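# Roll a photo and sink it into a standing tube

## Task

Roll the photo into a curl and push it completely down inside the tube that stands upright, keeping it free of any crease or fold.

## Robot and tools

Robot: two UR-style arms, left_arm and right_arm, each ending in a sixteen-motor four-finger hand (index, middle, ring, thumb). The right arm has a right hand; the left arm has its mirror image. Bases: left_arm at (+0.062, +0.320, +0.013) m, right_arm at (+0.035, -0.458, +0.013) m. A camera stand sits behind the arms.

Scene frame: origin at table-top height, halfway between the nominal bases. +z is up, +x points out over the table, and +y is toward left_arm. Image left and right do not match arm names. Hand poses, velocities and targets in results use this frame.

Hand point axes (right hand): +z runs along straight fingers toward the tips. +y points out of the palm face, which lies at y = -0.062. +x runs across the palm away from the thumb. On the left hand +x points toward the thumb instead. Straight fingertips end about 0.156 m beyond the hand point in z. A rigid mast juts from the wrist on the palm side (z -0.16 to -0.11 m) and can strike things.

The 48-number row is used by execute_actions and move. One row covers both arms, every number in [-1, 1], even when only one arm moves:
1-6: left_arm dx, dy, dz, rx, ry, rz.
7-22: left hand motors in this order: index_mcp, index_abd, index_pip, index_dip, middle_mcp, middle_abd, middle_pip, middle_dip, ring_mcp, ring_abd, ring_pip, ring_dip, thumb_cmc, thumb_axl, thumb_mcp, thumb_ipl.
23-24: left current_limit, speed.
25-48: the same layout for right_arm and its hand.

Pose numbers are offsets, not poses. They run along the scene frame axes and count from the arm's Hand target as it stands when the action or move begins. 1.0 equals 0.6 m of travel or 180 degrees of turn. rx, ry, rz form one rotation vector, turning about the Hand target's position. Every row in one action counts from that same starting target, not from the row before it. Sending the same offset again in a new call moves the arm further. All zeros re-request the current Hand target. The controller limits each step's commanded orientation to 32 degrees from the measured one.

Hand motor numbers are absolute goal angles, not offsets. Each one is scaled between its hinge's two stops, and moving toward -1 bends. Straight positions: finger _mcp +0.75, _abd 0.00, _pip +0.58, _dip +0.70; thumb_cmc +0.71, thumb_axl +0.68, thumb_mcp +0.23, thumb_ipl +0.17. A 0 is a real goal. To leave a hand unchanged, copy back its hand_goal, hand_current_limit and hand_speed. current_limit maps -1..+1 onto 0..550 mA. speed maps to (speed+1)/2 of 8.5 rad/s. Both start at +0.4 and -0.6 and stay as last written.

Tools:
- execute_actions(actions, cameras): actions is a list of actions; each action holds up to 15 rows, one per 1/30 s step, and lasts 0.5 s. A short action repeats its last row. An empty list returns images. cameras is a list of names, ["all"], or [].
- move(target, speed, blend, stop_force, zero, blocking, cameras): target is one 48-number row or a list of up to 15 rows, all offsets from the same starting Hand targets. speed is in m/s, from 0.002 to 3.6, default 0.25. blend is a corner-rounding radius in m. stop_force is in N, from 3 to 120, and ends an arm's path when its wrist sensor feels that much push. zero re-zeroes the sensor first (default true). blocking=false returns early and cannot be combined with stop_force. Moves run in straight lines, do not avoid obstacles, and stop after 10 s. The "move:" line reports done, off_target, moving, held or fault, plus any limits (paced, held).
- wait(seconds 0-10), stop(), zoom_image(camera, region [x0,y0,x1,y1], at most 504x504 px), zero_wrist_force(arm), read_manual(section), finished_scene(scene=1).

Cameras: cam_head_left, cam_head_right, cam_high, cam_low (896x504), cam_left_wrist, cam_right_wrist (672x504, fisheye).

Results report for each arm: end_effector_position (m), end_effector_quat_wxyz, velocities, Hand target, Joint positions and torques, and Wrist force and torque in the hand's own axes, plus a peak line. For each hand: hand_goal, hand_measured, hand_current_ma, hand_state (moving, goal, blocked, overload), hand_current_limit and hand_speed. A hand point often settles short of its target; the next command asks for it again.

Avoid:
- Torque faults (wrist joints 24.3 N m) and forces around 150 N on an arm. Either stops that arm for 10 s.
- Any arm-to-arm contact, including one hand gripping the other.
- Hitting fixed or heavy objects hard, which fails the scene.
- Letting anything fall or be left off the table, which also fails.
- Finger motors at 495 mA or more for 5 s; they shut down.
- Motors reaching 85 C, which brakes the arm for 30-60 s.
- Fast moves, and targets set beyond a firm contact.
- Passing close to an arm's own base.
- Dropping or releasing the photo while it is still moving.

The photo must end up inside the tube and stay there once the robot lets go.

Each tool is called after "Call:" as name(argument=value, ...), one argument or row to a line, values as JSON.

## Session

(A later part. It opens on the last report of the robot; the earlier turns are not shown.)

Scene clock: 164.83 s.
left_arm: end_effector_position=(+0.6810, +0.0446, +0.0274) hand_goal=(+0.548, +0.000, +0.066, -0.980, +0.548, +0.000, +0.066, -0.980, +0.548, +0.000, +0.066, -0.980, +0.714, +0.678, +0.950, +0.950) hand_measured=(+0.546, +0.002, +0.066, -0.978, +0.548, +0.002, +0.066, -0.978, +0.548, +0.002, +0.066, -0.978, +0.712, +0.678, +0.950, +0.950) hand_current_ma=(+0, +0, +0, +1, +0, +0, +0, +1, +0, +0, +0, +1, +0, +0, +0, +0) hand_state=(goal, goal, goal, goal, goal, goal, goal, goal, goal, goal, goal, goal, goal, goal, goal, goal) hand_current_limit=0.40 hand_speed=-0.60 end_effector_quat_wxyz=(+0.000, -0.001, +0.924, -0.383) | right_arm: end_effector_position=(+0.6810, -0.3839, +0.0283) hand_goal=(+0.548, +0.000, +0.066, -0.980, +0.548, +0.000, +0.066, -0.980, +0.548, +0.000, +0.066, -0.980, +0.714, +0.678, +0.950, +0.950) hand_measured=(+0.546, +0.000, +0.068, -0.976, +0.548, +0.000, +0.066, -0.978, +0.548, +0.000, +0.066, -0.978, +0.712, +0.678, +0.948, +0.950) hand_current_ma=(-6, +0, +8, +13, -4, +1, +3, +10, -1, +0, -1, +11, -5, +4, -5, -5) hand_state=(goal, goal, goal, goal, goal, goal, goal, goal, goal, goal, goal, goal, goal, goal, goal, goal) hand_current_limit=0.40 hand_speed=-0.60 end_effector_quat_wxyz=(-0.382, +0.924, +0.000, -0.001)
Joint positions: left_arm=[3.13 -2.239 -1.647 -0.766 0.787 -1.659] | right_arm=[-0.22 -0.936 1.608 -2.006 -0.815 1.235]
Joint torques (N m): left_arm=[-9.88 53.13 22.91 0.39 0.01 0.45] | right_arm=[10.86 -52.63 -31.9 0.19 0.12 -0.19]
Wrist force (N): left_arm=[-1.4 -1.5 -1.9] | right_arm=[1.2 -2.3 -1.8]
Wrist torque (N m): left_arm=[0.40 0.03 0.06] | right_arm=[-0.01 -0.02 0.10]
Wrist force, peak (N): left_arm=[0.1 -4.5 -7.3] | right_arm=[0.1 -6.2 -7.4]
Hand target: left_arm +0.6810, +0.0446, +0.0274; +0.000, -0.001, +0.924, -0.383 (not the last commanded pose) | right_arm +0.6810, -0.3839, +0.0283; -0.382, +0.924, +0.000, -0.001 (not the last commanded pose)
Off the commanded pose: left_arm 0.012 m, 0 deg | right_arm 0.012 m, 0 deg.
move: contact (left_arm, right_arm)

Call:
move(
  target=[0, -0.035, 0.0005, 0, 0, 0, 0.548, 0.0, 0.066, -0.98, 0.548, 0.0, 0.066, -0.98, 0.548, 0.0, 0.066, -0.98, 0.714, 0.678, 0.95, 0.95, 0.4, -0.6, 0, 0.035, 0.0005, 0, 0, 0, 0.548, 0.0, 0.066, -0.98, 0.548, 0.0, 0.066, -0.98, 0.548, 0.0, 0.066, -0.98, 0.714, 0.678, 0.95, 0.95, 0.4, -0.6],
  speed=0.02,
  cameras=["cam_high", "cam_low"],
)

Call:
zoom_image(
  camera="cam_low",
  region=[400, 210, 490, 275],
)

Call:
zoom_image(
  camera="cam_high",
  region=[300, 300, 460, 400],
)

Scene clock: 166.27 s.
left_arm: end_effector_position=(+0.6810, +0.0235, +0.0277) hand_goal=(+0.548, +0.000, +0.066, -0.980, +0.548, +0.000, +0.066, -0.980, +0.548, +0.000, +0.066, -0.980, +0.714, +0.678, +0.950, +0.950) hand_measured=(+0.546, +0.002, +0.066, -0.978, +0.546, +0.002, +0.066, -0.978, +0.546, +0.002, +0.066, -0.978, +0.712, +0.678, +0.950, +0.950) hand_current_ma=(-1, +0, +0, +1, -1, +0, +0, +1, -1, +0, +0, +1, +0, +0, +0, +0) hand_state=(goal, goal, goal, goal, goal, goal, goal, goal, goal, goal, goal, goal, goal, goal, goal, goal) hand_current_limit=0.40 hand_speed=-0.60 end_effector_quat_wxyz=(+0.000, -0.001, +0.924, -0.383) | right_arm: end_effector_position=(+0.6810, -0.3627, +0.0286) hand_goal=(+0.548, +0.000, +0.066, -0.980, +0.548, +0.000, +0.066, -0.980, +0.548, +0.000, +0.066, -0.980, +0.714, +0.678, +0.950, +0.950) hand_measured=(+0.546, +0.000, +0.068, -0.976, +0.546, +0.000, +0.066, -0.978, +0.546, +0.000, +0.066, -0.978, +0.712, +0.678, +0.948, +0.950) hand_current_ma=(-8, +0, +8, +13, -8, +1, +3, +10, -8, +0, -1, +11, -5, +4, -5, -5) hand_state=(goal, goal, goal, goal, goal, goal, goal, goal, goal, goal, goal, goal, goal, goal, goal, goal) hand_current_limit=0.40 hand_speed=-0.60 end_effector_quat_wxyz=(-0.382, +0.924, +0.000, +0.000)
Joint positions: left_arm=[3.098 -2.254 -1.628 -0.738 0.79 -1.704] | right_arm=[-0.188 -0.935 1.613 -2.042 -0.808 1.277]
Joint torques (N m): left_arm=[6.61 49.23 13.13 1.17 0.72 1.15] | right_arm=[-7.4 -31.68 -6.84 -0.48 1.76 -1.47]
Wrist force (N): left_arm=[-1.6 0.6 -0.2] | right_arm=[0.8 -0.9 -0.6]
Wrist torque (N m): left_arm=[0.25 0.18 0.00] | right_arm=[-0.12 -0.07 0.07]
Wrist force, peak (N): left_arm=[-1.7 -1.8 -2.5] | right_arm=[1.2 -3.2 -2.3]
Hand target: left_arm +0.6810, +0.0236, +0.0277; +0.000, -0.001, +0.924, -0.383 | right_arm +0.6810, -0.3629, +0.0286; -0.382, +0.924, +0.000, -0.001
Off the commanded pose: left_arm 0.000 m, 0 deg | right_arm 0.000 m, 0 deg.
move: done
Images, in order (width x height): cam_high 896x504, cam_low 896x504.

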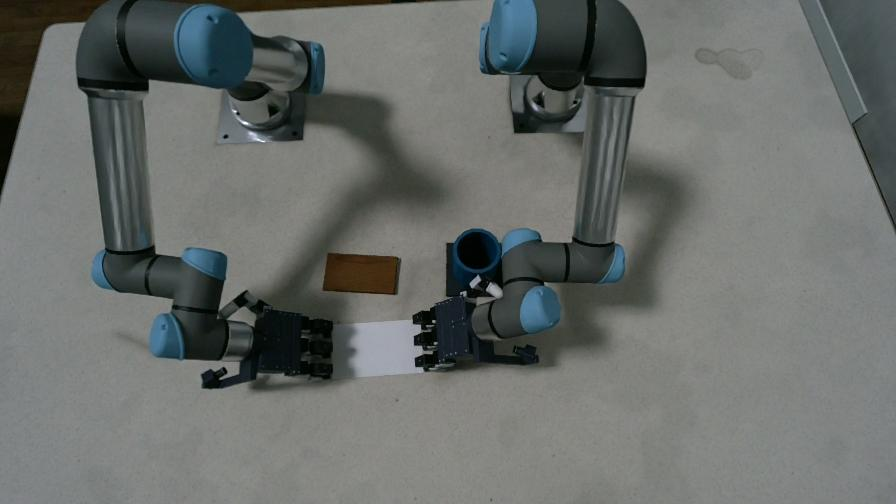

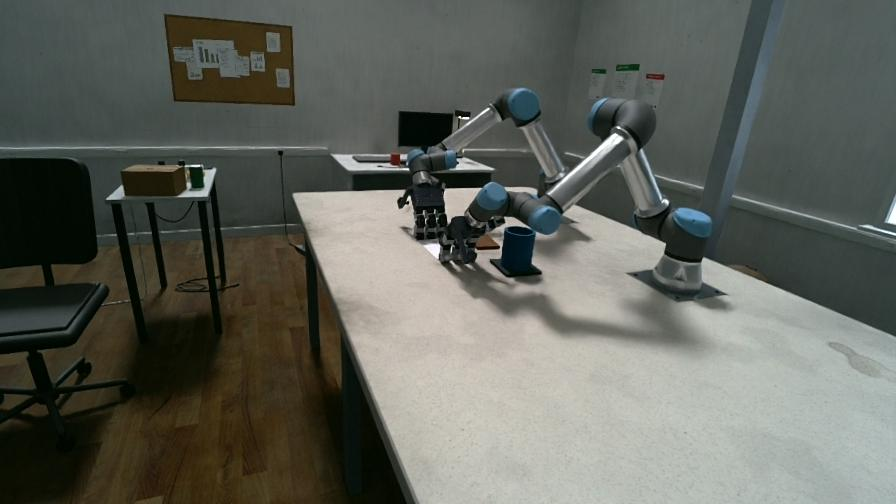

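Scaled by 5.600 from the camera's 896x504 image, which has a finer 1280x720 frame.

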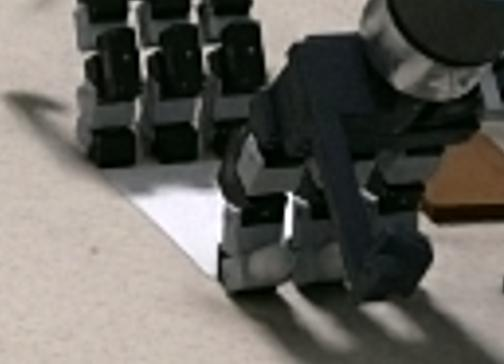

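Scaled by 3.150 from the camera's 896x504 image, which has a finer 1280x720 frame.

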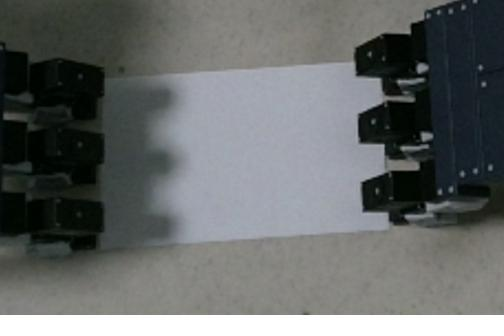

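Call:
move(
  target=[0, -0.0133, 0, 0, 0, 0, 0.548, 0.0, 0.066, -0.98, 0.548, 0.0, 0.066, -0.98, 0.548, 0.0, 0.066, -0.98, 0.714, 0.678, 0.95, 0.95, 0.4, -0.6, 0, 0.0133, 0, 0, 0, 0, 0.548, 0.0, 0.066, -0.98, 0.548, 0.0, 0.066, -0.98, 0.548, 0.0, 0.066, -0.98, 0.714, 0.678, 0.95, 0.95, 0.4, -0.6],
  speed=0.01,
  cameras=["cam_high", "cam_low"],
)

Call:
zoom_image(
  camera="cam_low",
  region=[400, 210, 490, 275],
)

Call:
zoom_image(
  camera="cam_high",
  region=[300, 300, 460, 400],
)

Scene clock: 168.03 s.
left_arm: end_effector_position=(+0.6810, +0.0155, +0.0277) hand_goal=(+0.548, +0.000, +0.066, -0.980, +0.548, +0.000, +0.066, -0.980, +0.548, +0.000, +0.066, -0.980, +0.714, +0.678, +0.950, +0.950) hand_measured=(+0.540, +0.002, +0.064, -0.978, +0.542, +0.002, +0.064, -0.978, +0.542, +0.002, +0.064, -0.978, +0.712, +0.678, +0.950, +0.950) hand_current_ma=(-5, +0, -1, +1, -4, +0, +0, +1, -4, +0, +0, +1, +0, +0, +0, +0) hand_state=(goal, goal, goal, goal, goal, goal, goal, goal, goal, goal, goal, goal, goal, goal, goal, goal) hand_current_limit=0.40 hand_speed=-0.60 end_effector_quat_wxyz=(+0.000, -0.001, +0.924, -0.383) | right_arm: end_effector_position=(+0.6810, -0.3548, +0.0286) hand_goal=(+0.548, +0.000, +0.066, -0.980, +0.548, +0.000, +0.066, -0.980, +0.548, +0.000, +0.066, -0.980, +0.714, +0.678, +0.950, +0.950) hand_measured=(+0.540, +0.000, +0.064, -0.976, +0.542, +0.000, +0.064, -0.978, +0.542, +0.000, +0.064, -0.978, +0.712, +0.678, +0.948, +0.950) hand_current_ma=(-33, +0, -8, +13, -30, +1, -8, +10, -27, +0, -8, +11, -5, +4, -5, -5) hand_state=(goal, goal, goal, goal, goal, goal, goal, goal, goal, goal, goal, goal, goal, goal, goal, goal) hand_current_limit=0.40 hand_speed=-0.60 end_effector_quat_wxyz=(-0.382, +0.924, +0.000, -0.001)
Joint positions: left_arm=[3.086 -2.26 -1.62 -0.728 0.791 -1.721] | right_arm=[-0.176 -0.934 1.615 -2.056 -0.806 1.293]
Joint torques (N m): left_arm=[-3.18 41.42 18.56 2.88 1.12 0.5] | right_arm=[1.45 -29.98 -4.53 -2.88 2.25 0.13]
Wrist force (N): left_arm=[-1.4 -1.2 -3.0] | right_arm=[1.1 -2.4 -3.2]
Wrist torque (N m): left_arm=[0.42 0.09 0.09] | right_arm=[0.10 -0.01 0.04]
Wrist force, peak (N): left_arm=[-0.7 -1.5 -10.1] | right_arm=[0.0 -2.7 -9.7]
Hand target: left_arm +0.6810, +0.0156, +0.0277; +0.000, -0.001, +0.924, -0.383 | right_arm +0.6810, -0.3549, +0.0286; -0.382, +0.924, +0.000, -0.001
Off the commanded pose: left_arm 0.000 m, 0 deg | right_arm 0.000 m, 0 deg.
move: done
Images, in order (width x height): cam_high 896x504, cam_low 896x504.

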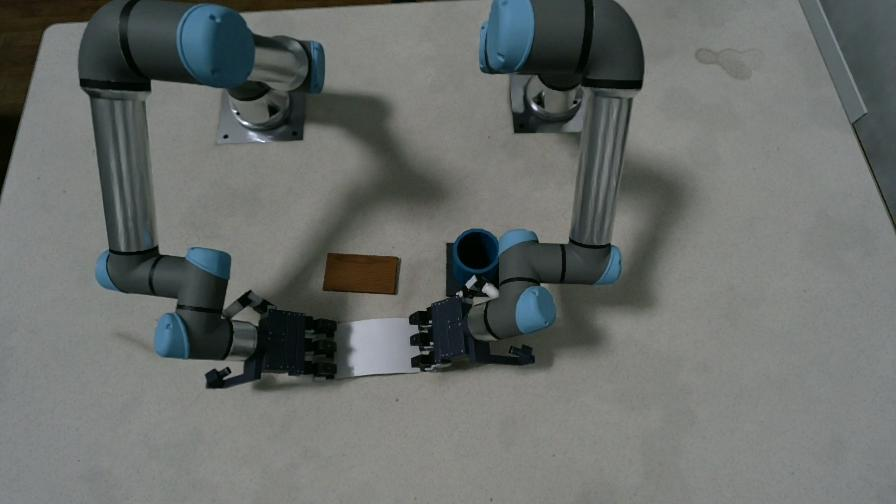

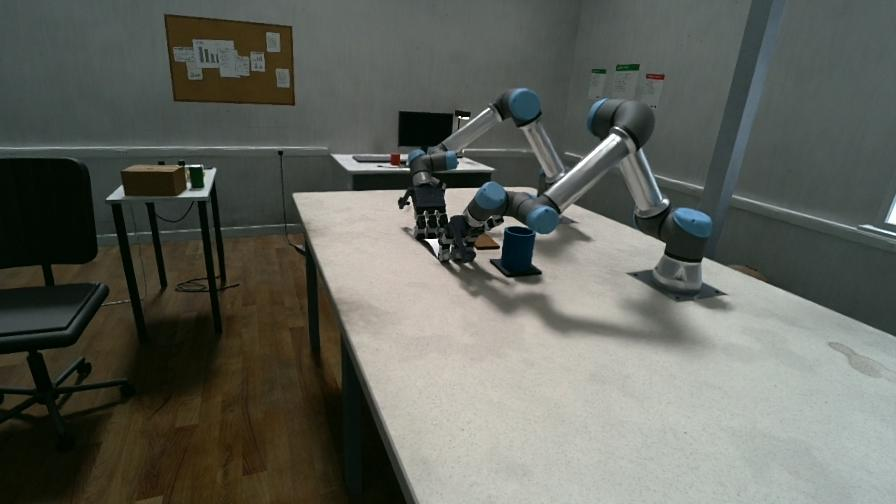

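Scaled by 5.600 from the camera's 896x504 image, which has a finer 1280x720 frame.

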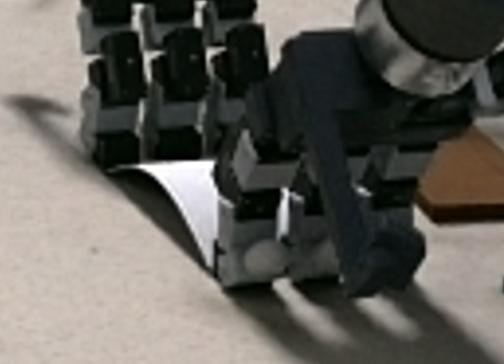

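Scaled by 3.150 from the camera's 896x504 image, which has a finer 1280x720 frame.

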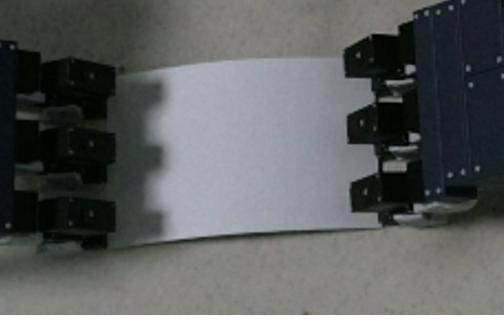

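Call:
move(
  target=[0, 0.0667, 0.003, 0, 0, 0, 0.548, 0.0, 0.066, -0.98, 0.548, 0.0, 0.066, -0.98, 0.548, 0.0, 0.066, -0.98, 0.714, 0.678, 0.95, 0.95, 0.4, -0.6, 0, -0.0667, 0.003, 0, 0, 0, 0.548, 0.0, 0.066, -0.98, 0.548, 0.0, 0.066, -0.98, 0.548, 0.0, 0.066, -0.98, 0.714, 0.678, 0.95, 0.95, 0.4, -0.6],
  speed=0.03,
)

Call:
move(
  target=[0, 0.05, 0.35, 0, 0, 0, 0.548, 0.0, 0.066, -0.98, 0.548, 0.0, 0.066, -0.98, 0.548, 0.0, 0.066, -0.98, 0.714, 0.678, 0.95, 0.95, 0.4, -0.6, -0.1, 0, 0.25, 0, 0, 0, 0.754, 0.0, 0.576, 0.696, 0.754, 0.0, 0.576, 0.696, 0.754, 0.0, 0.576, 0.696, 0.714, 0.678, 0.95, 0.95, 0.4, -0.6],
  speed=0.2,
  cameras=["cam_high"],
)

Call:
zoom_image(
  camera="cam_high",
  region=[290, 230, 470, 400],
)

Scene clock: 170.83 s.
left_arm: end_effector_position=(+0.6810, +0.0559, +0.0295) hand_goal=(+0.548, +0.000, +0.066, -0.980, +0.548, +0.000, +0.066, -0.980, +0.548, +0.000, +0.066, -0.980, +0.714, +0.678, +0.950, +0.950) hand_measured=(+0.542, +0.002, +0.064, -0.978, +0.542, +0.002, +0.064, -0.978, +0.544, +0.002, +0.064, -0.978, +0.712, +0.678, +0.950, +0.950) hand_current_ma=(-3, +0, +0, +1, -3, +0, +0, +1, -2, +0, +0, +1, +0, +0, +0, +0) hand_state=(goal, goal, goal, goal, goal, goal, goal, goal, goal, goal, goal, goal, goal, goal, goal, goal) hand_current_limit=0.40 hand_speed=-0.60 end_effector_quat_wxyz=(+0.000, -0.001, +0.924, -0.383) end_effector_velocity=(+0.001, -0.001, +0.001) end_effector_angular_velocity=(+0.000, +0.000, +0.003) | right_arm: end_effector_position=(+0.6810, -0.3951, +0.0304) hand_goal=(+0.548, +0.000, +0.066, -0.980, +0.548, +0.000, +0.066, -0.980, +0.548, +0.000, +0.066, -0.980, +0.714, +0.678, +0.950, +0.950) hand_measured=(+0.544, +0.000, +0.064, -0.976, +0.546, +0.000, +0.066, -0.978, +0.546, +0.000, +0.066, -0.978, +0.712, +0.678, +0.948, +0.950) hand_current_ma=(-19, +0, -4, +13, -13, +1, -3, +10, -12, +0, -2, +11, -5, +4, -5, -5) hand_state=(goal, goal, goal, goal, goal, goal, goal, goal, goal, goal, goal, goal, goal, goal, goal, goal) hand_current_limit=0.40 hand_speed=-0.60 end_effector_quat_wxyz=(-0.382, +0.924, +0.000, -0.001) end_effector_velocity=(+0.000, +0.001, +0.000) end_effector_angular_velocity=(-0.001, +0.002, -0.002)
Joint positions: left_arm=[3.147 -2.227 -1.655 -0.786 0.786 -1.635] | right_arm=[-0.236 -0.94 1.602 -1.982 -0.819 1.213]
Joint velocities: left_arm=[-0.001 -0.001 0.002 0.003 0 -0.006] | right_arm=[0.002 0 0.001 -0.003 -0.001 0.006]
Joint torques (N m): left_arm=[-14.36 37.45 22.99 4.24 -3.1 -1.26] | right_arm=[13.1 -52.34 -27.09 -4.21 0.86 1.66]
Wrist force (N): left_arm=[-1.3 0.1 0.2] | right_arm=[1.1 -0.6 -0.4]
Wrist torque (N m): left_arm=[0.16 0.14 -0.04] | right_arm=[-0.09 -0.11 0.18]
Wrist force, peak (N): left_arm=[-1.5 -1.4 -3.5] | right_arm=[1.1 -2.8 -3.5]
Hand target: left_arm +0.6810, +0.0557, +0.0295; +0.000, -0.001, +0.924, -0.383 | right_arm +0.6810, -0.3949, +0.0304; -0.382, +0.924, +0.000, -0.001
Off the commanded pose: left_arm 0.000 m, 0 deg | right_arm 0.000 m, 0 deg.
move: done

Scene clock: 172.40 s.
left_arm: end_effector_position=(+0.6811, +0.0858, +0.2394) hand_goal=(+0.548, +0.000, +0.066, -0.980, +0.548, +0.000, +0.066, -0.980, +0.548, +0.000, +0.066, -0.980, +0.714, +0.678, +0.950, +0.950) hand_measured=(+0.542, +0.002, +0.064, -0.978, +0.542, +0.002, +0.064, -0.978, +0.544, +0.002, +0.064, -0.978, +0.712, +0.678, +0.950, +0.950) hand_current_ma=(-3, +0, +0, +1, -3, +0, +0, +1, -2, +0, +0, +1, +0, +0, +0, +0) hand_state=(goal, goal, goal, goal, goal, goal, goal, goal, goal, goal, goal, goal, goal, goal, goal, goal) hand_current_limit=0.40 hand_speed=-0.60 end_effector_quat_wxyz=(+0.000, -0.001, +0.924, -0.383) | right_arm: end_effector_position=(+0.6212, -0.3951, +0.1805) hand_goal=(+0.754, +0.000, +0.576, +0.696, +0.754, +0.000, +0.576, +0.696, +0.754, +0.000, +0.576, +0.696, +0.714, +0.678, +0.950, +0.950) hand_measured=(+0.740, +0.000, +0.570, +0.692, +0.738, +0.000, +0.570, +0.694, +0.738, +0.000, +0.570, +0.692, +0.712, +0.678, +0.948, +0.950) hand_current_ma=(-67, +0, -29, -16, -72, +1, -27, -12, -73, +0, -26, -16, -5, +4, -5, -5) hand_state=(goal, goal, goal, goal, goal, goal, goal, goal, goal, goal, goal, goal, goal, goal, goal, goal) hand_current_limit=0.40 hand_speed=-0.60 end_effector_quat_wxyz=(-0.382, +0.924, +0.000, +0.000)
Joint positions: left_arm=[3.194 -1.967 -1.447 -1.3 0.785 -1.569] | right_arm=[-0.262 -1.244 1.632 -1.685 -0.825 1.179]
Joint torques (N m): left_arm=[-13.35 41.57 25.86 0.39 -2.87 -1.25] | right_arm=[9.21 -33.12 -6.39 -1.88 0.89 1.32]
Wrist force (N): left_arm=[-1.2 0.7 -0.3] | right_arm=[0.5 -0.8 -0.3]
Wrist torque (N m): left_arm=[0.28 0.14 -0.05] | right_arm=[-0.18 -0.02 0.14]
Wrist force, peak (N): left_arm=[-1.1 1.6 2.2] | right_arm=[0.2 -1.9 -1.5]
Hand target: left_arm +0.6810, +0.0857, +0.2395; +0.000, -0.001, +0.924, -0.383 | right_arm +0.6210, -0.3949, +0.1804; -0.382, +0.924, +0.000, -0.001
Off the commanded pose: left_arm 0.000 m, 0 deg | right_arm 0.000 m, 0 deg.
move: done
Images, in order (width x height): cam_high 896x504.

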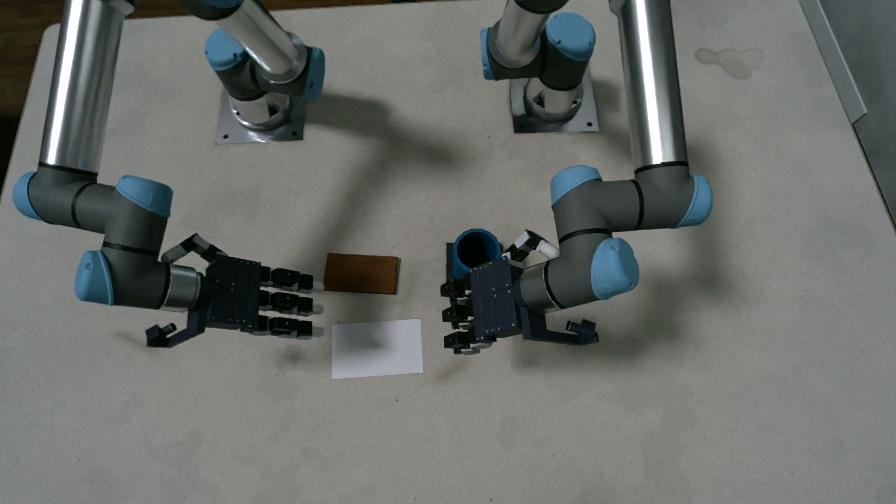

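Scaled by 2.800 from the camera's 896x504 image, which has a finer 1280x720 frame.

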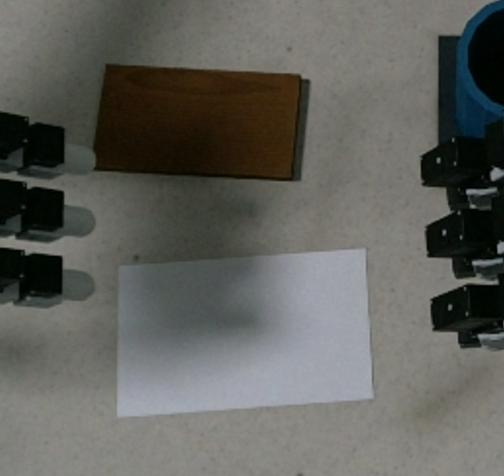

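Call:
move(
  target=[0, 0, 0, 0, 0, 0, 0.548, 0.0, 0.066, -0.98, 0.548, 0.0, 0.066, -0.98, 0.548, 0.0, 0.066, -0.98, 0.714, 0.678, 0.95, 0.95, 0.4, -0.6, -0.192, 0.1, -0.1258, 0, 0, 0, 0.754, 0.0, 0.576, 0.696, 0.754, 0.0, 0.576, 0.696, 0.754, 0.0, 0.576, 0.696, 0.714, 0.678, 0.95, 0.95, 0.4, -0.6],
  speed=0.15,
)

Call:
move(
  target=[0, 0, 0, 0, 0, 0, 0.548, 0.0, 0.066, -0.98, 0.548, 0.0, 0.066, -0.98, 0.548, 0.0, 0.066, -0.98, 0.714, 0.678, 0.95, 0.95, 0.4, -0.6, 0, 0, -0.13, 0, 0, 0, 0.754, 0.0, 0.576, 0.696, 0.754, 0.0, 0.576, 0.696, 0.754, 0.0, 0.576, 0.696, 0.714, 0.678, 0.95, 0.95, 0.4, -0.6],
  speed=0.02,
  stop_force=4,
  cameras=["cam_high", "cam_low"],
)

Scene clock: 174.23 s.
left_arm: end_effector_position=(+0.6810, +0.0857, +0.2395) hand_goal=(+0.548, +0.000, +0.066, -0.980, +0.548, +0.000, +0.066, -0.980, +0.548, +0.000, +0.066, -0.980, +0.714, +0.678, +0.950, +0.950) hand_measured=(+0.542, +0.002, +0.064, -0.978, +0.542, +0.002, +0.064, -0.978, +0.544, +0.002, +0.064, -0.978, +0.712, +0.678, +0.950, +0.950) hand_current_ma=(-3, +0, +0, +1, -3, +0, +0, +1, -2, +0, +0, +1, +0, +0, +0, +0) hand_state=(goal, goal, goal, goal, goal, goal, goal, goal, goal, goal, goal, goal, goal, goal, goal, goal) hand_current_limit=0.40 hand_speed=-0.60 end_effector_quat_wxyz=(+0.000, -0.001, +0.924, -0.383) | right_arm: end_effector_position=(+0.5059, -0.3349, +0.1050) hand_goal=(+0.754, +0.000, +0.576, +0.696, +0.754, +0.000, +0.576, +0.696, +0.754, +0.000, +0.576, +0.696, +0.714, +0.678, +0.950, +0.950) hand_measured=(+0.740, +0.000, +0.570, +0.692, +0.738, +0.000, +0.570, +0.694, +0.738, +0.000, +0.570, +0.692, +0.712, +0.678, +0.948, +0.950) hand_current_ma=(-67, +0, -29, -16, -72, +1, -27, -12, -73, +0, -26, -16, -5, +4, -5, -5) hand_state=(goal, goal, goal, goal, goal, goal, goal, goal, goal, goal, goal, goal, goal, goal, goal, goal) hand_current_limit=0.40 hand_speed=-0.60 end_effector_quat_wxyz=(-0.382, +0.924, +0.000, +0.000)
Joint positions: left_arm=[3.193 -1.967 -1.447 -1.3 0.785 -1.569] | right_arm=[-0.208 -1.4 2.074 -2.02 -0.812 1.251]
Joint torques (N m): left_arm=[-12.17 49.49 28.83 0.24 -2.48 -0.78] | right_arm=[-9.98 -13.35 -16.2 -1.92 -0.45 -1.49]
Wrist force (N): left_arm=[-1.0 0.7 -0.3] | right_arm=[0.6 -0.8 -0.6]
Wrist torque (N m): left_arm=[0.29 0.12 -0.03] | right_arm=[-0.17 -0.03 0.11]
Wrist force, peak (N): left_arm=[-1.4 0.5 -0.1] | right_arm=[1.7 -0.7 -1.5]
Hand target: left_arm +0.6810, +0.0857, +0.2395; +0.000, -0.001, +0.924, -0.383 | right_arm +0.5058, -0.3349, +0.1049; -0.382, +0.924, +0.000, -0.001
Off the commanded pose: left_arm 0.000 m, 0 deg | right_arm 0.000 m, 0 deg.
move: done

Scene clock: 178.27 s.
left_arm: end_effector_position=(+0.6810, +0.0857, +0.2395) hand_goal=(+0.548, +0.000, +0.066, -0.980, +0.548, +0.000, +0.066, -0.980, +0.548, +0.000, +0.066, -0.980, +0.714, +0.678, +0.950, +0.950) hand_measured=(+0.542, +0.002, +0.064, -0.978, +0.542, +0.002, +0.064, -0.978, +0.544, +0.002, +0.064, -0.978, +0.712, +0.678, +0.950, +0.950) hand_current_ma=(-3, +0, +0, +1, -3, +0, +0, +1, -2, +0, +0, +1, +0, +0, +0, +0) hand_state=(goal, goal, goal, goal, goal, goal, goal, goal, goal, goal, goal, goal, goal, goal, goal, goal) hand_current_limit=0.40 hand_speed=-0.60 end_effector_quat_wxyz=(+0.000, -0.001, +0.924, -0.383) | right_arm: end_effector_position=(+0.5058, -0.3349, +0.0485) hand_goal=(+0.754, +0.000, +0.576, +0.696, +0.754, +0.000, +0.576, +0.696, +0.754, +0.000, +0.576, +0.696, +0.714, +0.678, +0.950, +0.950) hand_measured=(+0.750, +0.000, +0.576, +0.696, +0.750, +0.000, +0.576, +0.694, +0.748, +0.000, +0.576, +0.696, +0.712, +0.678, +0.948, +0.950) hand_current_ma=(-21, +0, +4, -1, -19, -3, +2, -6, -24, +0, +1, -3, -5, +5, -5, -5) hand_state=(goal, goal, goal, goal, goal, goal, goal, goal, goal, goal, goal, goal, goal, goal, goal, goal) hand_current_limit=0.40 hand_speed=-0.60 end_effector_quat_wxyz=(-0.382, +0.924, +0.000, +0.000)
Joint positions: left_arm=[3.193 -1.967 -1.447 -1.3 0.785 -1.569] | right_arm=[-0.208 -1.295 2.132 -2.183 -0.812 1.251]
Joint torques (N m): left_arm=[-12.9 48.73 28.24 0.49 -0.9 -0.48] | right_arm=[-6 -38.25 -30.13 -4.41 -0.72 0.65]
Wrist force (N): left_arm=[-1.2 0.7 -0.2] | right_arm=[0.7 -0.9 -0.4]
Wrist torque (N m): left_arm=[0.28 0.13 -0.04] | right_arm=[-0.17 -0.07 0.12]
Wrist force, peak (N): left_arm=[-1.3 1.0 0.0] | right_arm=[0.6 -2.4 -5.0]
Hand target: left_arm +0.6810, +0.0857, +0.2395; +0.000, -0.001, +0.924, -0.383 | right_arm +0.5058, -0.3349, +0.0485; -0.382, +0.924, +0.000, +0.000 (not the last commanded pose)
Off the commanded pose: left_arm 0.000 m, 0 deg | right_arm 0.022 m, 0 deg.
move: contact (right_arm)
Images, in order (width x height): cam_high 896x504, cam_low 896x504.

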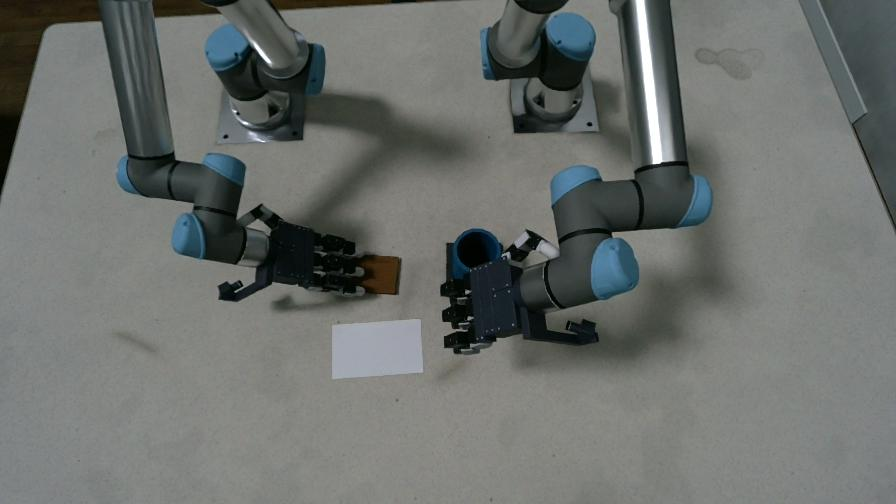

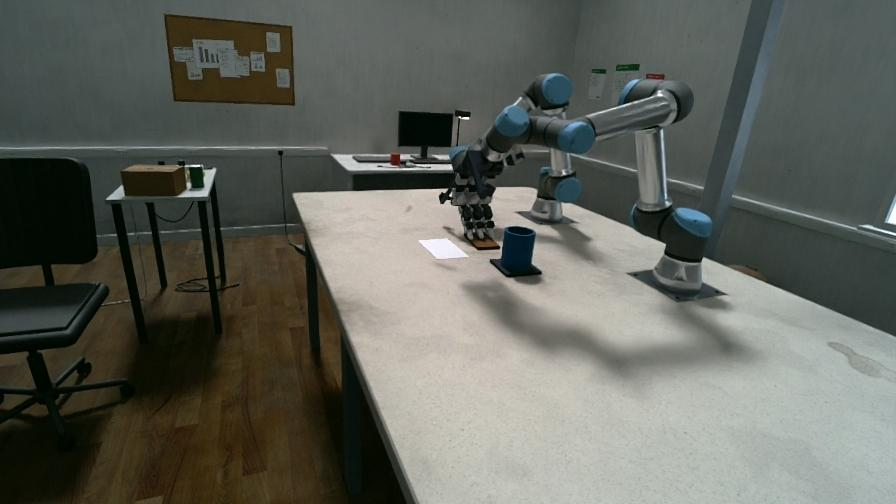

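Call:
move(
  target=[
    [0, 0, 0, 0, 0, 0, 0.548, 0.0, 0.066, -0.98, 0.548, 0.0, 0.066, -0.98, 0.548, 0.0, 0.066, -0.98, 0.714, 0.678, 0.95, 0.95, 0.4, -0.6, 0, 0, -0.003, 0, 0, 0, 0.754, 0.0, 0.576, 0.696, 0.754, 0.0, 0.576, 0.696, 0.754, 0.0, 0.576, 0.696, 0.714, 0.678, 0.95, 0.95, 0.4, -0.6],
    [0, 0, 0, 0, 0, 0, 0.548, 0.0, 0.066, -0.98, 0.548, 0.0, 0.066, -0.98, 0.548, 0.0, 0.066, -0.98, 0.714, 0.678, 0.95, 0.95, 0.4, -0.6, -0.2205, 0.2, -0.003, 0, 0, 0.0383, 0.754, 0.0, 0.576, 0.696, 0.754, 0.0, 0.576, 0.696, 0.754, 0.0, 0.576, 0.696, 0.714, 0.678, 0.95, 0.95, 0.4, -0.6],
  ],
  speed=0.05,
  cameras=["cam_high", "cam_low"],
)

Scene clock: 183.43 s.
left_arm: end_effector_position=(+0.6810, +0.0857, +0.2395) hand_goal=(+0.548, +0.000, +0.066, -0.980, +0.548, +0.000, +0.066, -0.980, +0.548, +0.000, +0.066, -0.980, +0.714, +0.678, +0.950, +0.950) hand_measured=(+0.542, +0.002, +0.064, -0.978, +0.542, +0.002, +0.064, -0.978, +0.544, +0.002, +0.064, -0.978, +0.712, +0.678, +0.950, +0.950) hand_current_ma=(-3, +0, +0, +1, -3, +0, +0, +1, -2, +0, +0, +1, +0, +0, +0, +0) hand_state=(goal, goal, goal, goal, goal, goal, goal, goal, goal, goal, goal, goal, goal, goal, goal, goal) hand_current_limit=0.40 hand_speed=-0.60 end_effector_quat_wxyz=(+0.000, -0.001, +0.924, -0.383) | right_arm: end_effector_position=(+0.3734, -0.2148, +0.0467) hand_goal=(+0.754, +0.000, +0.576, +0.696, +0.754, +0.000, +0.576, +0.696, +0.754, +0.000, +0.576, +0.696, +0.714, +0.678, +0.950, +0.950) hand_measured=(+0.758, -0.006, +0.582, +0.698, +0.758, -0.008, +0.580, +0.696, +0.756, -0.008, +0.580, +0.698, +0.712, +0.678, +0.948, +0.950) hand_current_ma=(+14, -23, +25, +9, +16, -25, +21, +3, +6, -27, +15, +5, -5, +5, -5, -5) hand_state=(goal, goal, goal, goal, goal, goal, goal, goal, goal, goal, goal, goal, goal, goal, goal, goal) hand_current_limit=0.40 hand_speed=-0.60 end_effector_quat_wxyz=(-0.382, +0.922, +0.056, -0.023) end_effector_velocity=(+0.001, -0.001, +0.000) end_effector_angular_velocity=(-0.001, +0.000, +0.001)
Joint positions: left_arm=[3.193 -1.967 -1.447 -1.3 0.785 -1.569] | right_arm=[0.053 -1.451 2.403 -2.432 -0.79 1.444]
Joint velocities: left_arm=[within noise] | right_arm=[-0.002 0.001 -0.003 0.006 -0.001 -0.004]
Joint torques (N m): left_arm=[-13.24 49.74 29.28 0.64 -0.39 0.19] | right_arm=[-9.84 -7.65 -27.24 0.48 0.93 -1.69]
Wrist force (N): left_arm=[-1.1 0.8 -0.2] | right_arm=[0.9 -2.7 -1.6]
Wrist torque (N m): left_arm=[0.29 0.12 -0.04] | right_arm=[0.07 0.02 0.10]
Wrist force, peak (N): left_arm=[-1.3 0.9 -0.2] | right_arm=[2.1 -3.5 -7.1]
Hand target: left_arm +0.6810, +0.0857, +0.2395; +0.000, -0.001, +0.924, -0.383 | right_arm +0.3735, -0.2149, +0.0467; -0.382, +0.922, +0.056, -0.023
Off the commanded pose: left_arm 0.000 m, 0 deg | right_arm 0.000 m, 0 deg.
move: done
Images, in order (width x height): cam_high 896x504, cam_low 896x504.

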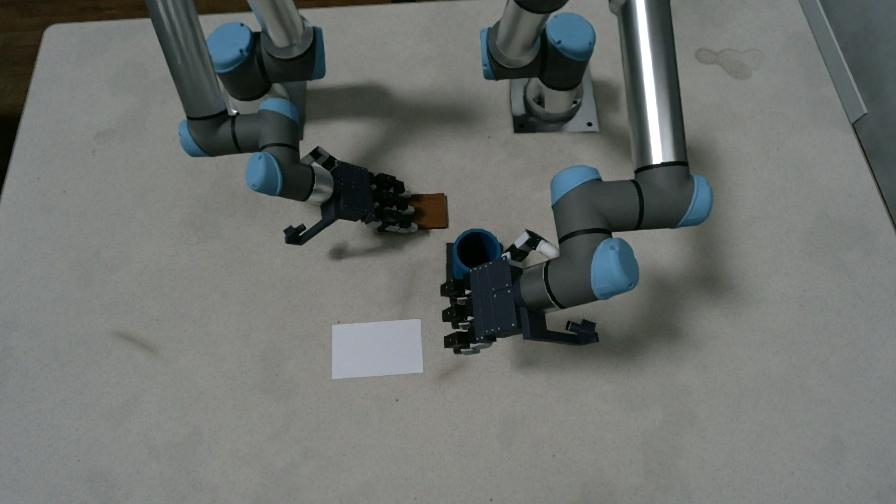

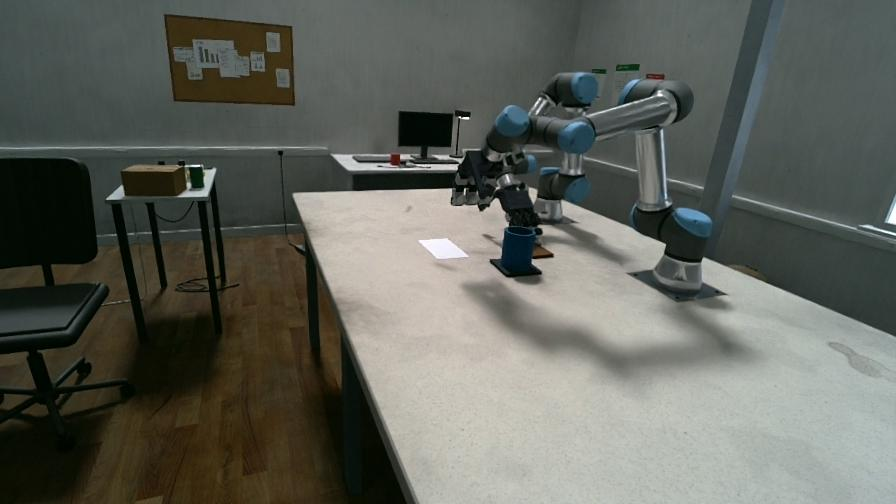

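Call:
move(
  target=[0, 0, 0, 0, 0, 0, 0.548, 0.0, 0.066, -0.98, 0.548, 0.0, 0.066, -0.98, 0.548, 0.0, 0.066, -0.98, 0.714, 0.678, 0.95, 0.95, 0.4, -0.6, 0, 0, 0.1667, 0, 0, 0, 0.754, 0.0, 0.576, 0.696, 0.754, 0.0, 0.576, 0.696, 0.754, 0.0, 0.576, 0.696, 0.714, 0.678, 0.95, 0.95, 0.4, -0.6],
  speed=0.06,
)

Call:
move(
  target=[0, 0, 0, 0, 0, 0, 0.548, 0.0, 0.066, -0.98, 0.548, 0.0, 0.066, -0.98, 0.548, 0.0, 0.066, -0.98, 0.714, 0.678, 0.95, 0.95, 0.4, -0.6, 0.5125, -0.3, -0.0778, 0, 0, -0.0383, 0.548, 0.0, 0.066, -0.98, 0.548, 0.0, 0.066, -0.98, 0.548, 0.0, 0.066, -0.98, 0.714, 0.678, 0.95, 0.95, 0.4, -0.6],
  speed=0.25,
  cameras=["cam_high"],
)

Call:
zoom_image(
  camera="cam_high",
  region=[330, 160, 530, 310],
)

Scene clock: 185.73 s.
left_arm: end_effector_position=(+0.6810, +0.0857, +0.2395) hand_goal=(+0.548, +0.000, +0.066, -0.980, +0.548, +0.000, +0.066, -0.980, +0.548, +0.000, +0.066, -0.980, +0.714, +0.678, +0.950, +0.950) hand_measured=(+0.542, +0.002, +0.064, -0.978, +0.542, +0.002, +0.064, -0.978, +0.544, +0.002, +0.064, -0.978, +0.712, +0.678, +0.950, +0.950) hand_current_ma=(-3, +0, +0, +1, -3, +0, +0, +1, -2, +0, +0, +1, +0, +0, +0, +0) hand_state=(goal, goal, goal, goal, goal, goal, goal, goal, goal, goal, goal, goal, goal, goal, goal, goal) hand_current_limit=0.40 hand_speed=-0.60 end_effector_quat_wxyz=(+0.000, -0.001, +0.924, -0.383) | right_arm: end_effector_position=(+0.3736, -0.2149, +0.1468) hand_goal=(+0.754, +0.000, +0.576, +0.696, +0.754, +0.000, +0.576, +0.696, +0.754, +0.000, +0.576, +0.696, +0.714, +0.678, +0.950, +0.950) hand_measured=(+0.750, -0.004, +0.576, +0.698, +0.748, -0.002, +0.576, +0.698, +0.748, -0.004, +0.576, +0.698, +0.712, +0.678, +0.948, +0.950) hand_current_ma=(-22, -12, +3, +9, -24, -10, +3, +5, -24, -12, +3, +5, -5, +5, -5, -5) hand_state=(goal, goal, goal, goal, goal, goal, goal, goal, goal, goal, goal, goal, goal, goal, goal, goal) hand_current_limit=0.40 hand_speed=-0.60 end_effector_quat_wxyz=(-0.382, +0.922, +0.056, -0.023)
Joint positions: left_arm=[3.193 -1.967 -1.447 -1.3 0.785 -1.569] | right_arm=[0.053 -1.68 2.276 -2.076 -0.79 1.444]
Joint torques (N m): left_arm=[-14.28 48.36 29.03 0.68 -0.18 0.71] | right_arm=[-6.84 -2.06 -5.56 -3.62 0.4 -0.96]
Wrist force (N): left_arm=[-1.2 0.6 0.0] | right_arm=[0.6 -0.8 -0.3]
Wrist torque (N m): left_arm=[0.25 0.14 -0.04] | right_arm=[-0.19 -0.04 0.13]
Wrist force, peak (N): left_arm=[-1.3 0.7 -0.5] | right_arm=[1.3 -2.5 -1.1]
Hand target: left_arm +0.6810, +0.0857, +0.2395; +0.000, -0.001, +0.924, -0.383 | right_arm +0.3735, -0.2149, +0.1467; -0.382, +0.922, +0.056, -0.023
Off the commanded pose: left_arm 0.000 m, 0 deg | right_arm 0.000 m, 0 deg.
move: done

Scene clock: 187.70 s.
left_arm: end_effector_position=(+0.6810, +0.0857, +0.2395) hand_goal=(+0.548, +0.000, +0.066, -0.980, +0.548, +0.000, +0.066, -0.980, +0.548, +0.000, +0.066, -0.980, +0.714, +0.678, +0.950, +0.950) hand_measured=(+0.542, +0.002, +0.064, -0.978, +0.542, +0.002, +0.064, -0.978, +0.544, +0.002, +0.064, -0.978, +0.712, +0.678, +0.950, +0.950) hand_current_ma=(-3, +0, +0, +1, -3, +0, +0, +1, -2, +0, +0, +1, +0, +0, +0, +0) hand_state=(goal, goal, goal, goal, goal, goal, goal, goal, goal, goal, goal, goal, goal, goal, goal, goal) hand_current_limit=0.40 hand_speed=-0.60 end_effector_quat_wxyz=(+0.000, -0.001, +0.924, -0.383) | right_arm: end_effector_position=(+0.6809, -0.3950, +0.1000) hand_goal=(+0.548, +0.000, +0.066, -0.980, +0.548, +0.000, +0.066, -0.980, +0.548, +0.000, +0.066, -0.980, +0.714, +0.678, +0.950, +0.950) hand_measured=(+0.546, -0.002, +0.070, -0.976, +0.546, -0.002, +0.070, -0.976, +0.544, -0.002, +0.068, -0.976, +0.712, +0.678, +0.948, +0.950) hand_current_ma=(-12, -10, +14, +17, -13, -8, +13, +13, -13, -10, +12, +16, -6, +5, -5, -5) hand_state=(goal, goal, goal, goal, goal, goal, goal, goal, goal, goal, goal, goal, goal, goal, goal, goal) hand_current_limit=0.40 hand_speed=-0.60 end_effector_quat_wxyz=(-0.382, +0.924, +0.000, +0.000)
Joint positions: left_arm=[3.193 -1.967 -1.447 -1.3 0.785 -1.569] | right_arm=[-0.236 -1.031 1.546 -1.834 -0.819 1.213]
Joint torques (N m): left_arm=[-13.19 48.62 28.59 0.78 -0.09 0.48] | right_arm=[10.58 -31.8 -31.94 -3.99 0.12 1.23]
Wrist force (N): left_arm=[-1.3 0.6 -0.2] | right_arm=[0.6 -0.8 -0.5]
Wrist torque (N m): left_arm=[0.27 0.15 -0.05] | right_arm=[-0.12 -0.04 0.16]
Wrist force, peak (N): left_arm=[-1.5 0.7 -0.1] | right_arm=[2.7 0.4 -1.3]
Hand target: left_arm +0.6810, +0.0857, +0.2395; +0.000, -0.001, +0.924, -0.383 | right_arm +0.6810, -0.3949, +0.1001; -0.382, +0.924, +0.000, +0.000
Off the commanded pose: left_arm 0.000 m, 0 deg | right_arm 0.000 m, 0 deg.
move: done
Images, in order (width x height): cam_high 896x504.

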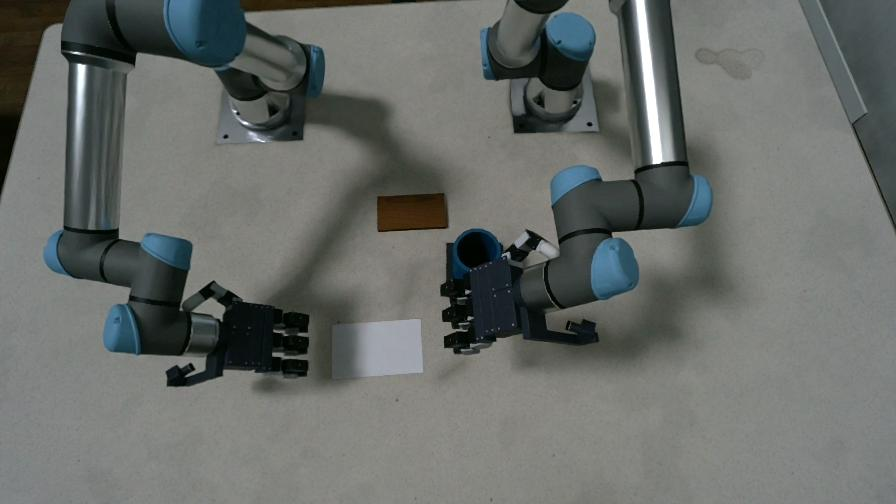

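Scaled by 2.520 from the camera's 896x504 image, which has a finer 1280x720 frame.

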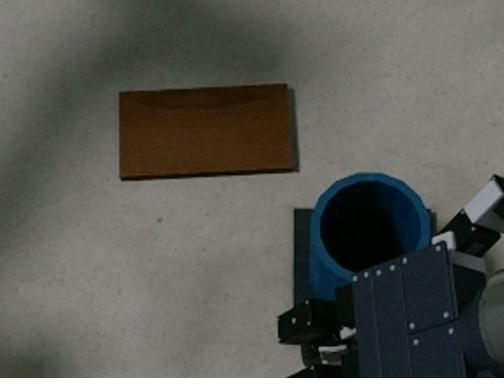

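Call:
move(
  target=[0, -0.05, -0.3392, 0, 0, 0, 0.548, 0.0, 0.066, -0.98, 0.548, 0.0, 0.066, -0.98, 0.548, 0.0, 0.066, -0.98, 0.714, 0.678, 0.95, 0.95, 0.4, -0.6, 0, 0, -0.107, 0, 0, 0, 0.548, 0.0, 0.066, -0.98, 0.548, 0.0, 0.066, -0.98, 0.548, 0.0, 0.066, -0.98, 0.714, 0.678, 0.95, 0.95, 0.4, -0.6],
  speed=0.1,
)

Call:
move(
  target=[0, 0, -0.03, 0, 0, 0, 0.548, 0.0, 0.066, -0.98, 0.548, 0.0, 0.066, -0.98, 0.548, 0.0, 0.066, -0.98, 0.714, 0.678, 0.95, 0.95, 0.4, -0.6, 0, 0, -0.03, 0, 0, 0, 0.548, 0.0, 0.066, -0.98, 0.548, 0.0, 0.066, -0.98, 0.548, 0.0, 0.066, -0.98, 0.714, 0.678, 0.95, 0.95, 0.4, -0.6],
  speed=0.006,
  stop_force=3,
)

Scene clock: 190.47 s.
left_arm: end_effector_position=(+0.6809, +0.0556, +0.0360) hand_goal=(+0.548, +0.000, +0.066, -0.980, +0.548, +0.000, +0.066, -0.980, +0.548, +0.000, +0.066, -0.980, +0.714, +0.678, +0.950, +0.950) hand_measured=(+0.542, +0.002, +0.064, -0.978, +0.542, +0.002, +0.064, -0.978, +0.544, +0.002, +0.064, -0.978, +0.712, +0.678, +0.950, +0.950) hand_current_ma=(-3, +0, +0, +1, -3, +0, +0, +1, -2, +0, +0, +1, +0, +0, +0, +0) hand_state=(goal, goal, goal, goal, goal, goal, goal, goal, goal, goal, goal, goal, goal, goal, goal, goal) hand_current_limit=0.40 hand_speed=-0.60 end_effector_quat_wxyz=(+0.000, -0.001, +0.924, -0.383) | right_arm: end_effector_position=(+0.6809, -0.3949, +0.0357) hand_goal=(+0.548, +0.000, +0.066, -0.980, +0.548, +0.000, +0.066, -0.980, +0.548, +0.000, +0.066, -0.980, +0.714, +0.678, +0.950, +0.950) hand_measured=(+0.546, -0.002, +0.070, -0.976, +0.546, -0.002, +0.070, -0.976, +0.544, -0.002, +0.068, -0.976, +0.712, +0.678, +0.948, +0.950) hand_current_ma=(-12, -10, +14, +17, -13, -8, +13, +13, -13, -10, +12, +16, -6, +5, -5, -5) hand_state=(goal, goal, goal, goal, goal, goal, goal, goal, goal, goal, goal, goal, goal, goal, goal, goal) hand_current_limit=0.40 hand_speed=-0.60 end_effector_quat_wxyz=(-0.383, +0.924, +0.000, -0.001)
Joint positions: left_arm=[3.147 -2.217 -1.652 -0.799 0.786 -1.635] | right_arm=[-0.236 -0.948 1.599 -1.971 -0.819 1.213]
Joint torques (N m): left_arm=[5.85 45.68 25.74 1.77 0.59 1.32] | right_arm=[9.52 -55.33 -27.11 0.42 2.44 0.13]
Wrist force (N): left_arm=[-1.2 0.5 -0.1] | right_arm=[1.0 -0.7 -0.5]
Wrist torque (N m): left_arm=[0.23 0.12 0.04] | right_arm=[-0.11 -0.09 0.18]
Wrist force, peak (N): left_arm=[-1.3 1.1 1.1] | right_arm=[1.2 -1.2 -0.5]
Hand target: left_arm +0.6810, +0.0557, +0.0360; +0.000, -0.001, +0.924, -0.383 | right_arm +0.6810, -0.3949, +0.0359; -0.382, +0.924, +0.000, +0.000
Off the commanded pose: left_arm 0.000 m, 0 deg | right_arm 0.000 m, 0 deg.
move: done

Scene clock: 193.03 s.
left_arm: end_effector_position=(+0.6810, +0.0557, +0.0276) hand_goal=(+0.548, +0.000, +0.066, -0.980, +0.548, +0.000, +0.066, -0.980, +0.548, +0.000, +0.066, -0.980, +0.714, +0.678, +0.950, +0.950) hand_measured=(+0.544, +0.000, +0.064, -0.978, +0.544, +0.000, +0.066, -0.978, +0.546, +0.000, +0.066, -0.978, +0.712, +0.678, +0.950, +0.950) hand_current_ma=(-2, +0, +0, +1, -1, +0, +0, +1, -1, +0, +0, +1, +0, +0, +0, +0) hand_state=(goal, goal, goal, goal, goal, goal, goal, goal, goal, goal, goal, goal, goal, goal, goal, goal) hand_current_limit=0.40 hand_speed=-0.60 end_effector_quat_wxyz=(+0.000, -0.001, +0.924, -0.383) | right_arm: end_effector_position=(+0.6810, -0.3949, +0.0283) hand_goal=(+0.548, +0.000, +0.066, -0.980, +0.548, +0.000, +0.066, -0.980, +0.548, +0.000, +0.066, -0.980, +0.714, +0.678, +0.950, +0.950) hand_measured=(+0.546, -0.002, +0.068, -0.976, +0.546, -0.002, +0.066, -0.978, +0.546, -0.002, +0.066, -0.978, +0.712, +0.678, +0.948, +0.950) hand_current_ma=(-10, -5, +7, +15, -8, -4, +3, +9, -4, -6, +0, +11, -6, +5, -5, -5) hand_state=(goal, goal, goal, goal, goal, goal, goal, goal, goal, goal, goal, goal, goal, goal, goal, goal) hand_current_limit=0.40 hand_speed=-0.60 end_effector_quat_wxyz=(-0.382, +0.924, +0.000, +0.000)
Joint positions: left_arm=[3.147 -2.231 -1.656 -0.782 0.786 -1.635] | right_arm=[-0.236 -0.937 1.604 -1.987 -0.819 1.213]
Joint torques (N m): left_arm=[5.68 53.41 23.97 0.99 -0.11 1.24] | right_arm=[8.67 -53.68 -31.9 0.25 -1.33 1.6]
Wrist force (N): left_arm=[-1.2 0.3 0.0] | right_arm=[1.7 -3.0 -2.7]
Wrist torque (N m): left_arm=[0.21 0.12 0.02] | right_arm=[0.04 0.05 0.13]
Wrist force, peak (N): left_arm=[-1.6 -1.8 -3.8] | right_arm=[1.7 -5.6 -8.1]
Hand target: left_arm +0.6810, +0.0557, +0.0276; +0.000, -0.001, +0.924, -0.383 (not the last commanded pose) | right_arm +0.6811, -0.3949, +0.0283; -0.382, +0.924, +0.000, +0.000 (not the last commanded pose)
Off the commanded pose: left_arm 0.010 m, 0 deg | right_arm 0.010 m, 0 deg.
move: contact (left_arm, right_arm)

Call:
move(
  target=[
    [0, -0.06, 0.0002, 0, 0, 0, 0.548, 0.0, 0.066, -0.98, 0.548, 0.0, 0.066, -0.98, 0.548, 0.0, 0.066, -0.98, 0.714, 0.678, 0.95, 0.95, 0.4, -0.6, 0, 0.06, 0.0005, 0, 0, 0, 0.548, 0.0, 0.066, -0.98, 0.548, 0.0, 0.066, -0.98, 0.548, 0.0, 0.066, -0.98, 0.714, 0.678, 0.95, 0.95, 0.4, -0.6],
    [0, -0.09, 0.0002, 0, 0, 0, 0.548, 0.0, 0.066, -0.98, 0.548, 0.0, 0.066, -0.98, 0.548, 0.0, 0.066, -0.98, 0.714, 0.678, 0.95, 0.95, 0.4, -0.6, 0, 0.09, 0.0005, 0, 0, 0, 0.548, 0.0, 0.066, -0.98, 0.548, 0.0, 0.066, -0.98, 0.548, 0.0, 0.066, -0.98, 0.714, 0.678, 0.95, 0.95, 0.4, -0.6],
  ],
  speed=[0.03, 0.01],
  cameras=["cam_high", "cam_low", "cam_head_left"],
)

Call:
zoom_image(
  camera="cam_low",
  region=[400, 210, 490, 275],
)

Call:
zoom_image(
  camera="cam_high",
  region=[300, 300, 460, 400],
)

Scene clock: 196.77 s.
left_arm: end_effector_position=(+0.6810, +0.0016, +0.0278) hand_goal=(+0.548, +0.000, +0.066, -0.980, +0.548, +0.000, +0.066, -0.980, +0.548, +0.000, +0.066, -0.980, +0.714, +0.678, +0.950, +0.950) hand_measured=(+0.540, +0.000, +0.064, -0.978, +0.542, +0.000, +0.064, -0.978, +0.542, +0.000, +0.064, -0.978, +0.712, +0.678, +0.950, +0.950) hand_current_ma=(-5, +0, -1, +1, -4, +0, +0, +1, -4, +0, +0, +1, +0, +0, +0, +0) hand_state=(goal, goal, goal, goal, goal, goal, goal, goal, goal, goal, goal, goal, goal, goal, goal, goal) hand_current_limit=0.40 hand_speed=-0.60 end_effector_quat_wxyz=(+0.000, -0.001, +0.924, -0.383) | right_arm: end_effector_position=(+0.6811, -0.3408, +0.0286) hand_goal=(+0.548, +0.000, +0.066, -0.980, +0.548, +0.000, +0.066, -0.980, +0.548, +0.000, +0.066, -0.980, +0.714, +0.678, +0.950, +0.950) hand_measured=(+0.540, +0.000, +0.064, -0.976, +0.542, +0.000, +0.064, -0.978, +0.542, +0.000, +0.064, -0.978, +0.712, +0.678, +0.948, +0.950) hand_current_ma=(-32, -3, -9, +15, -29, -2, -8, +9, -27, -3, -8, +11, -6, +5, -5, -5) hand_state=(goal, goal, goal, goal, goal, goal, goal, goal, goal, goal, goal, goal, goal, goal, goal, goal) hand_current_limit=0.40 hand_speed=-0.60 end_effector_quat_wxyz=(-0.382, +0.924, +0.000, +0.000)
Joint positions: left_arm=[3.065 -2.271 -1.605 -0.711 0.793 -1.75] | right_arm=[-0.156 -0.931 1.616 -2.08 -0.802 1.322]
Joint torques (N m): left_arm=[-2.49 41.5 18.59 2.9 1.06 0.68] | right_arm=[3.14 -30.85 -4.69 -2.77 2.24 -0.22]
Wrist force (N): left_arm=[-1.2 -0.5 -1.7] | right_arm=[0.8 -1.5 -2.4]
Wrist torque (N m): left_arm=[0.38 0.11 0.08] | right_arm=[0.06 -0.01 0.04]
Wrist force, peak (N): left_arm=[-1.0 -2.0 -9.7] | right_arm=[0.8 -3.5 -9.9]
Hand target: left_arm +0.6810, +0.0017, +0.0278; +0.000, -0.001, +0.924, -0.383 | right_arm +0.6811, -0.3409, +0.0286; -0.382, +0.924, +0.000, +0.000
Off the commanded pose: left_arm 0.000 m, 0 deg | right_arm 0.000 m, 0 deg.
move: done
Images, in order (width x height): cam_head_left 896x504, cam_high 896x504, cam_low 896x504.

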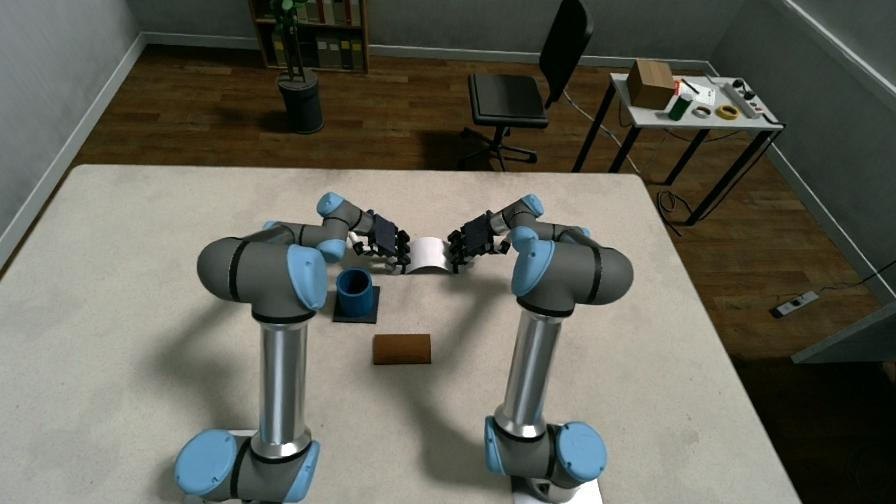

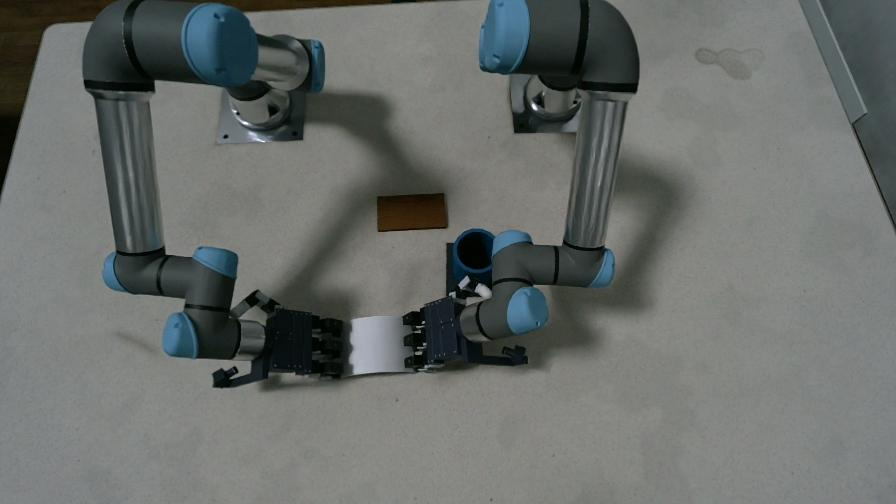

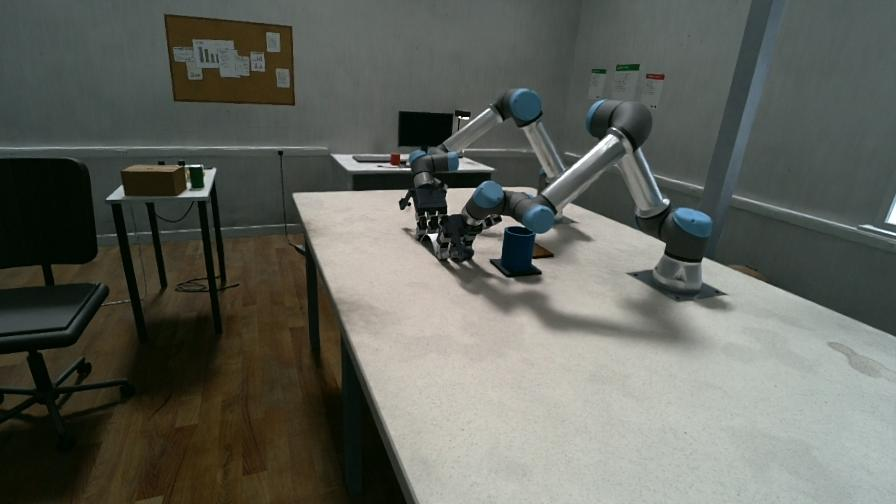

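Scaled by 5.600 from the camera's 896x504 image, which has a finer 1280x720 frame.

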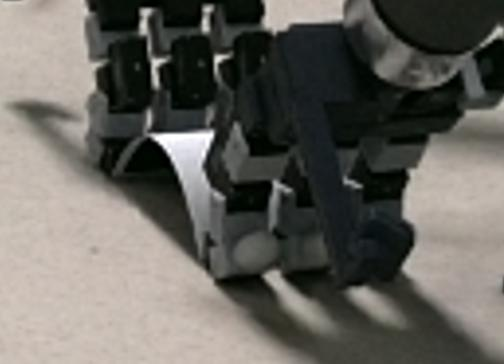

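Scaled by 3.150 from the camera's 896x504 image, which has a finer 1280x720 frame.

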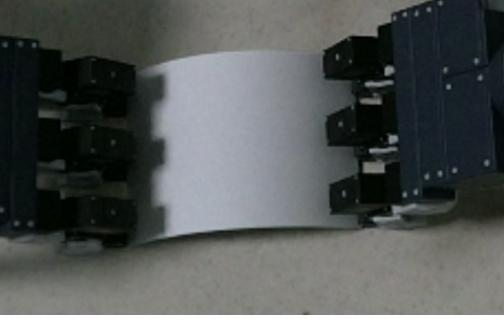

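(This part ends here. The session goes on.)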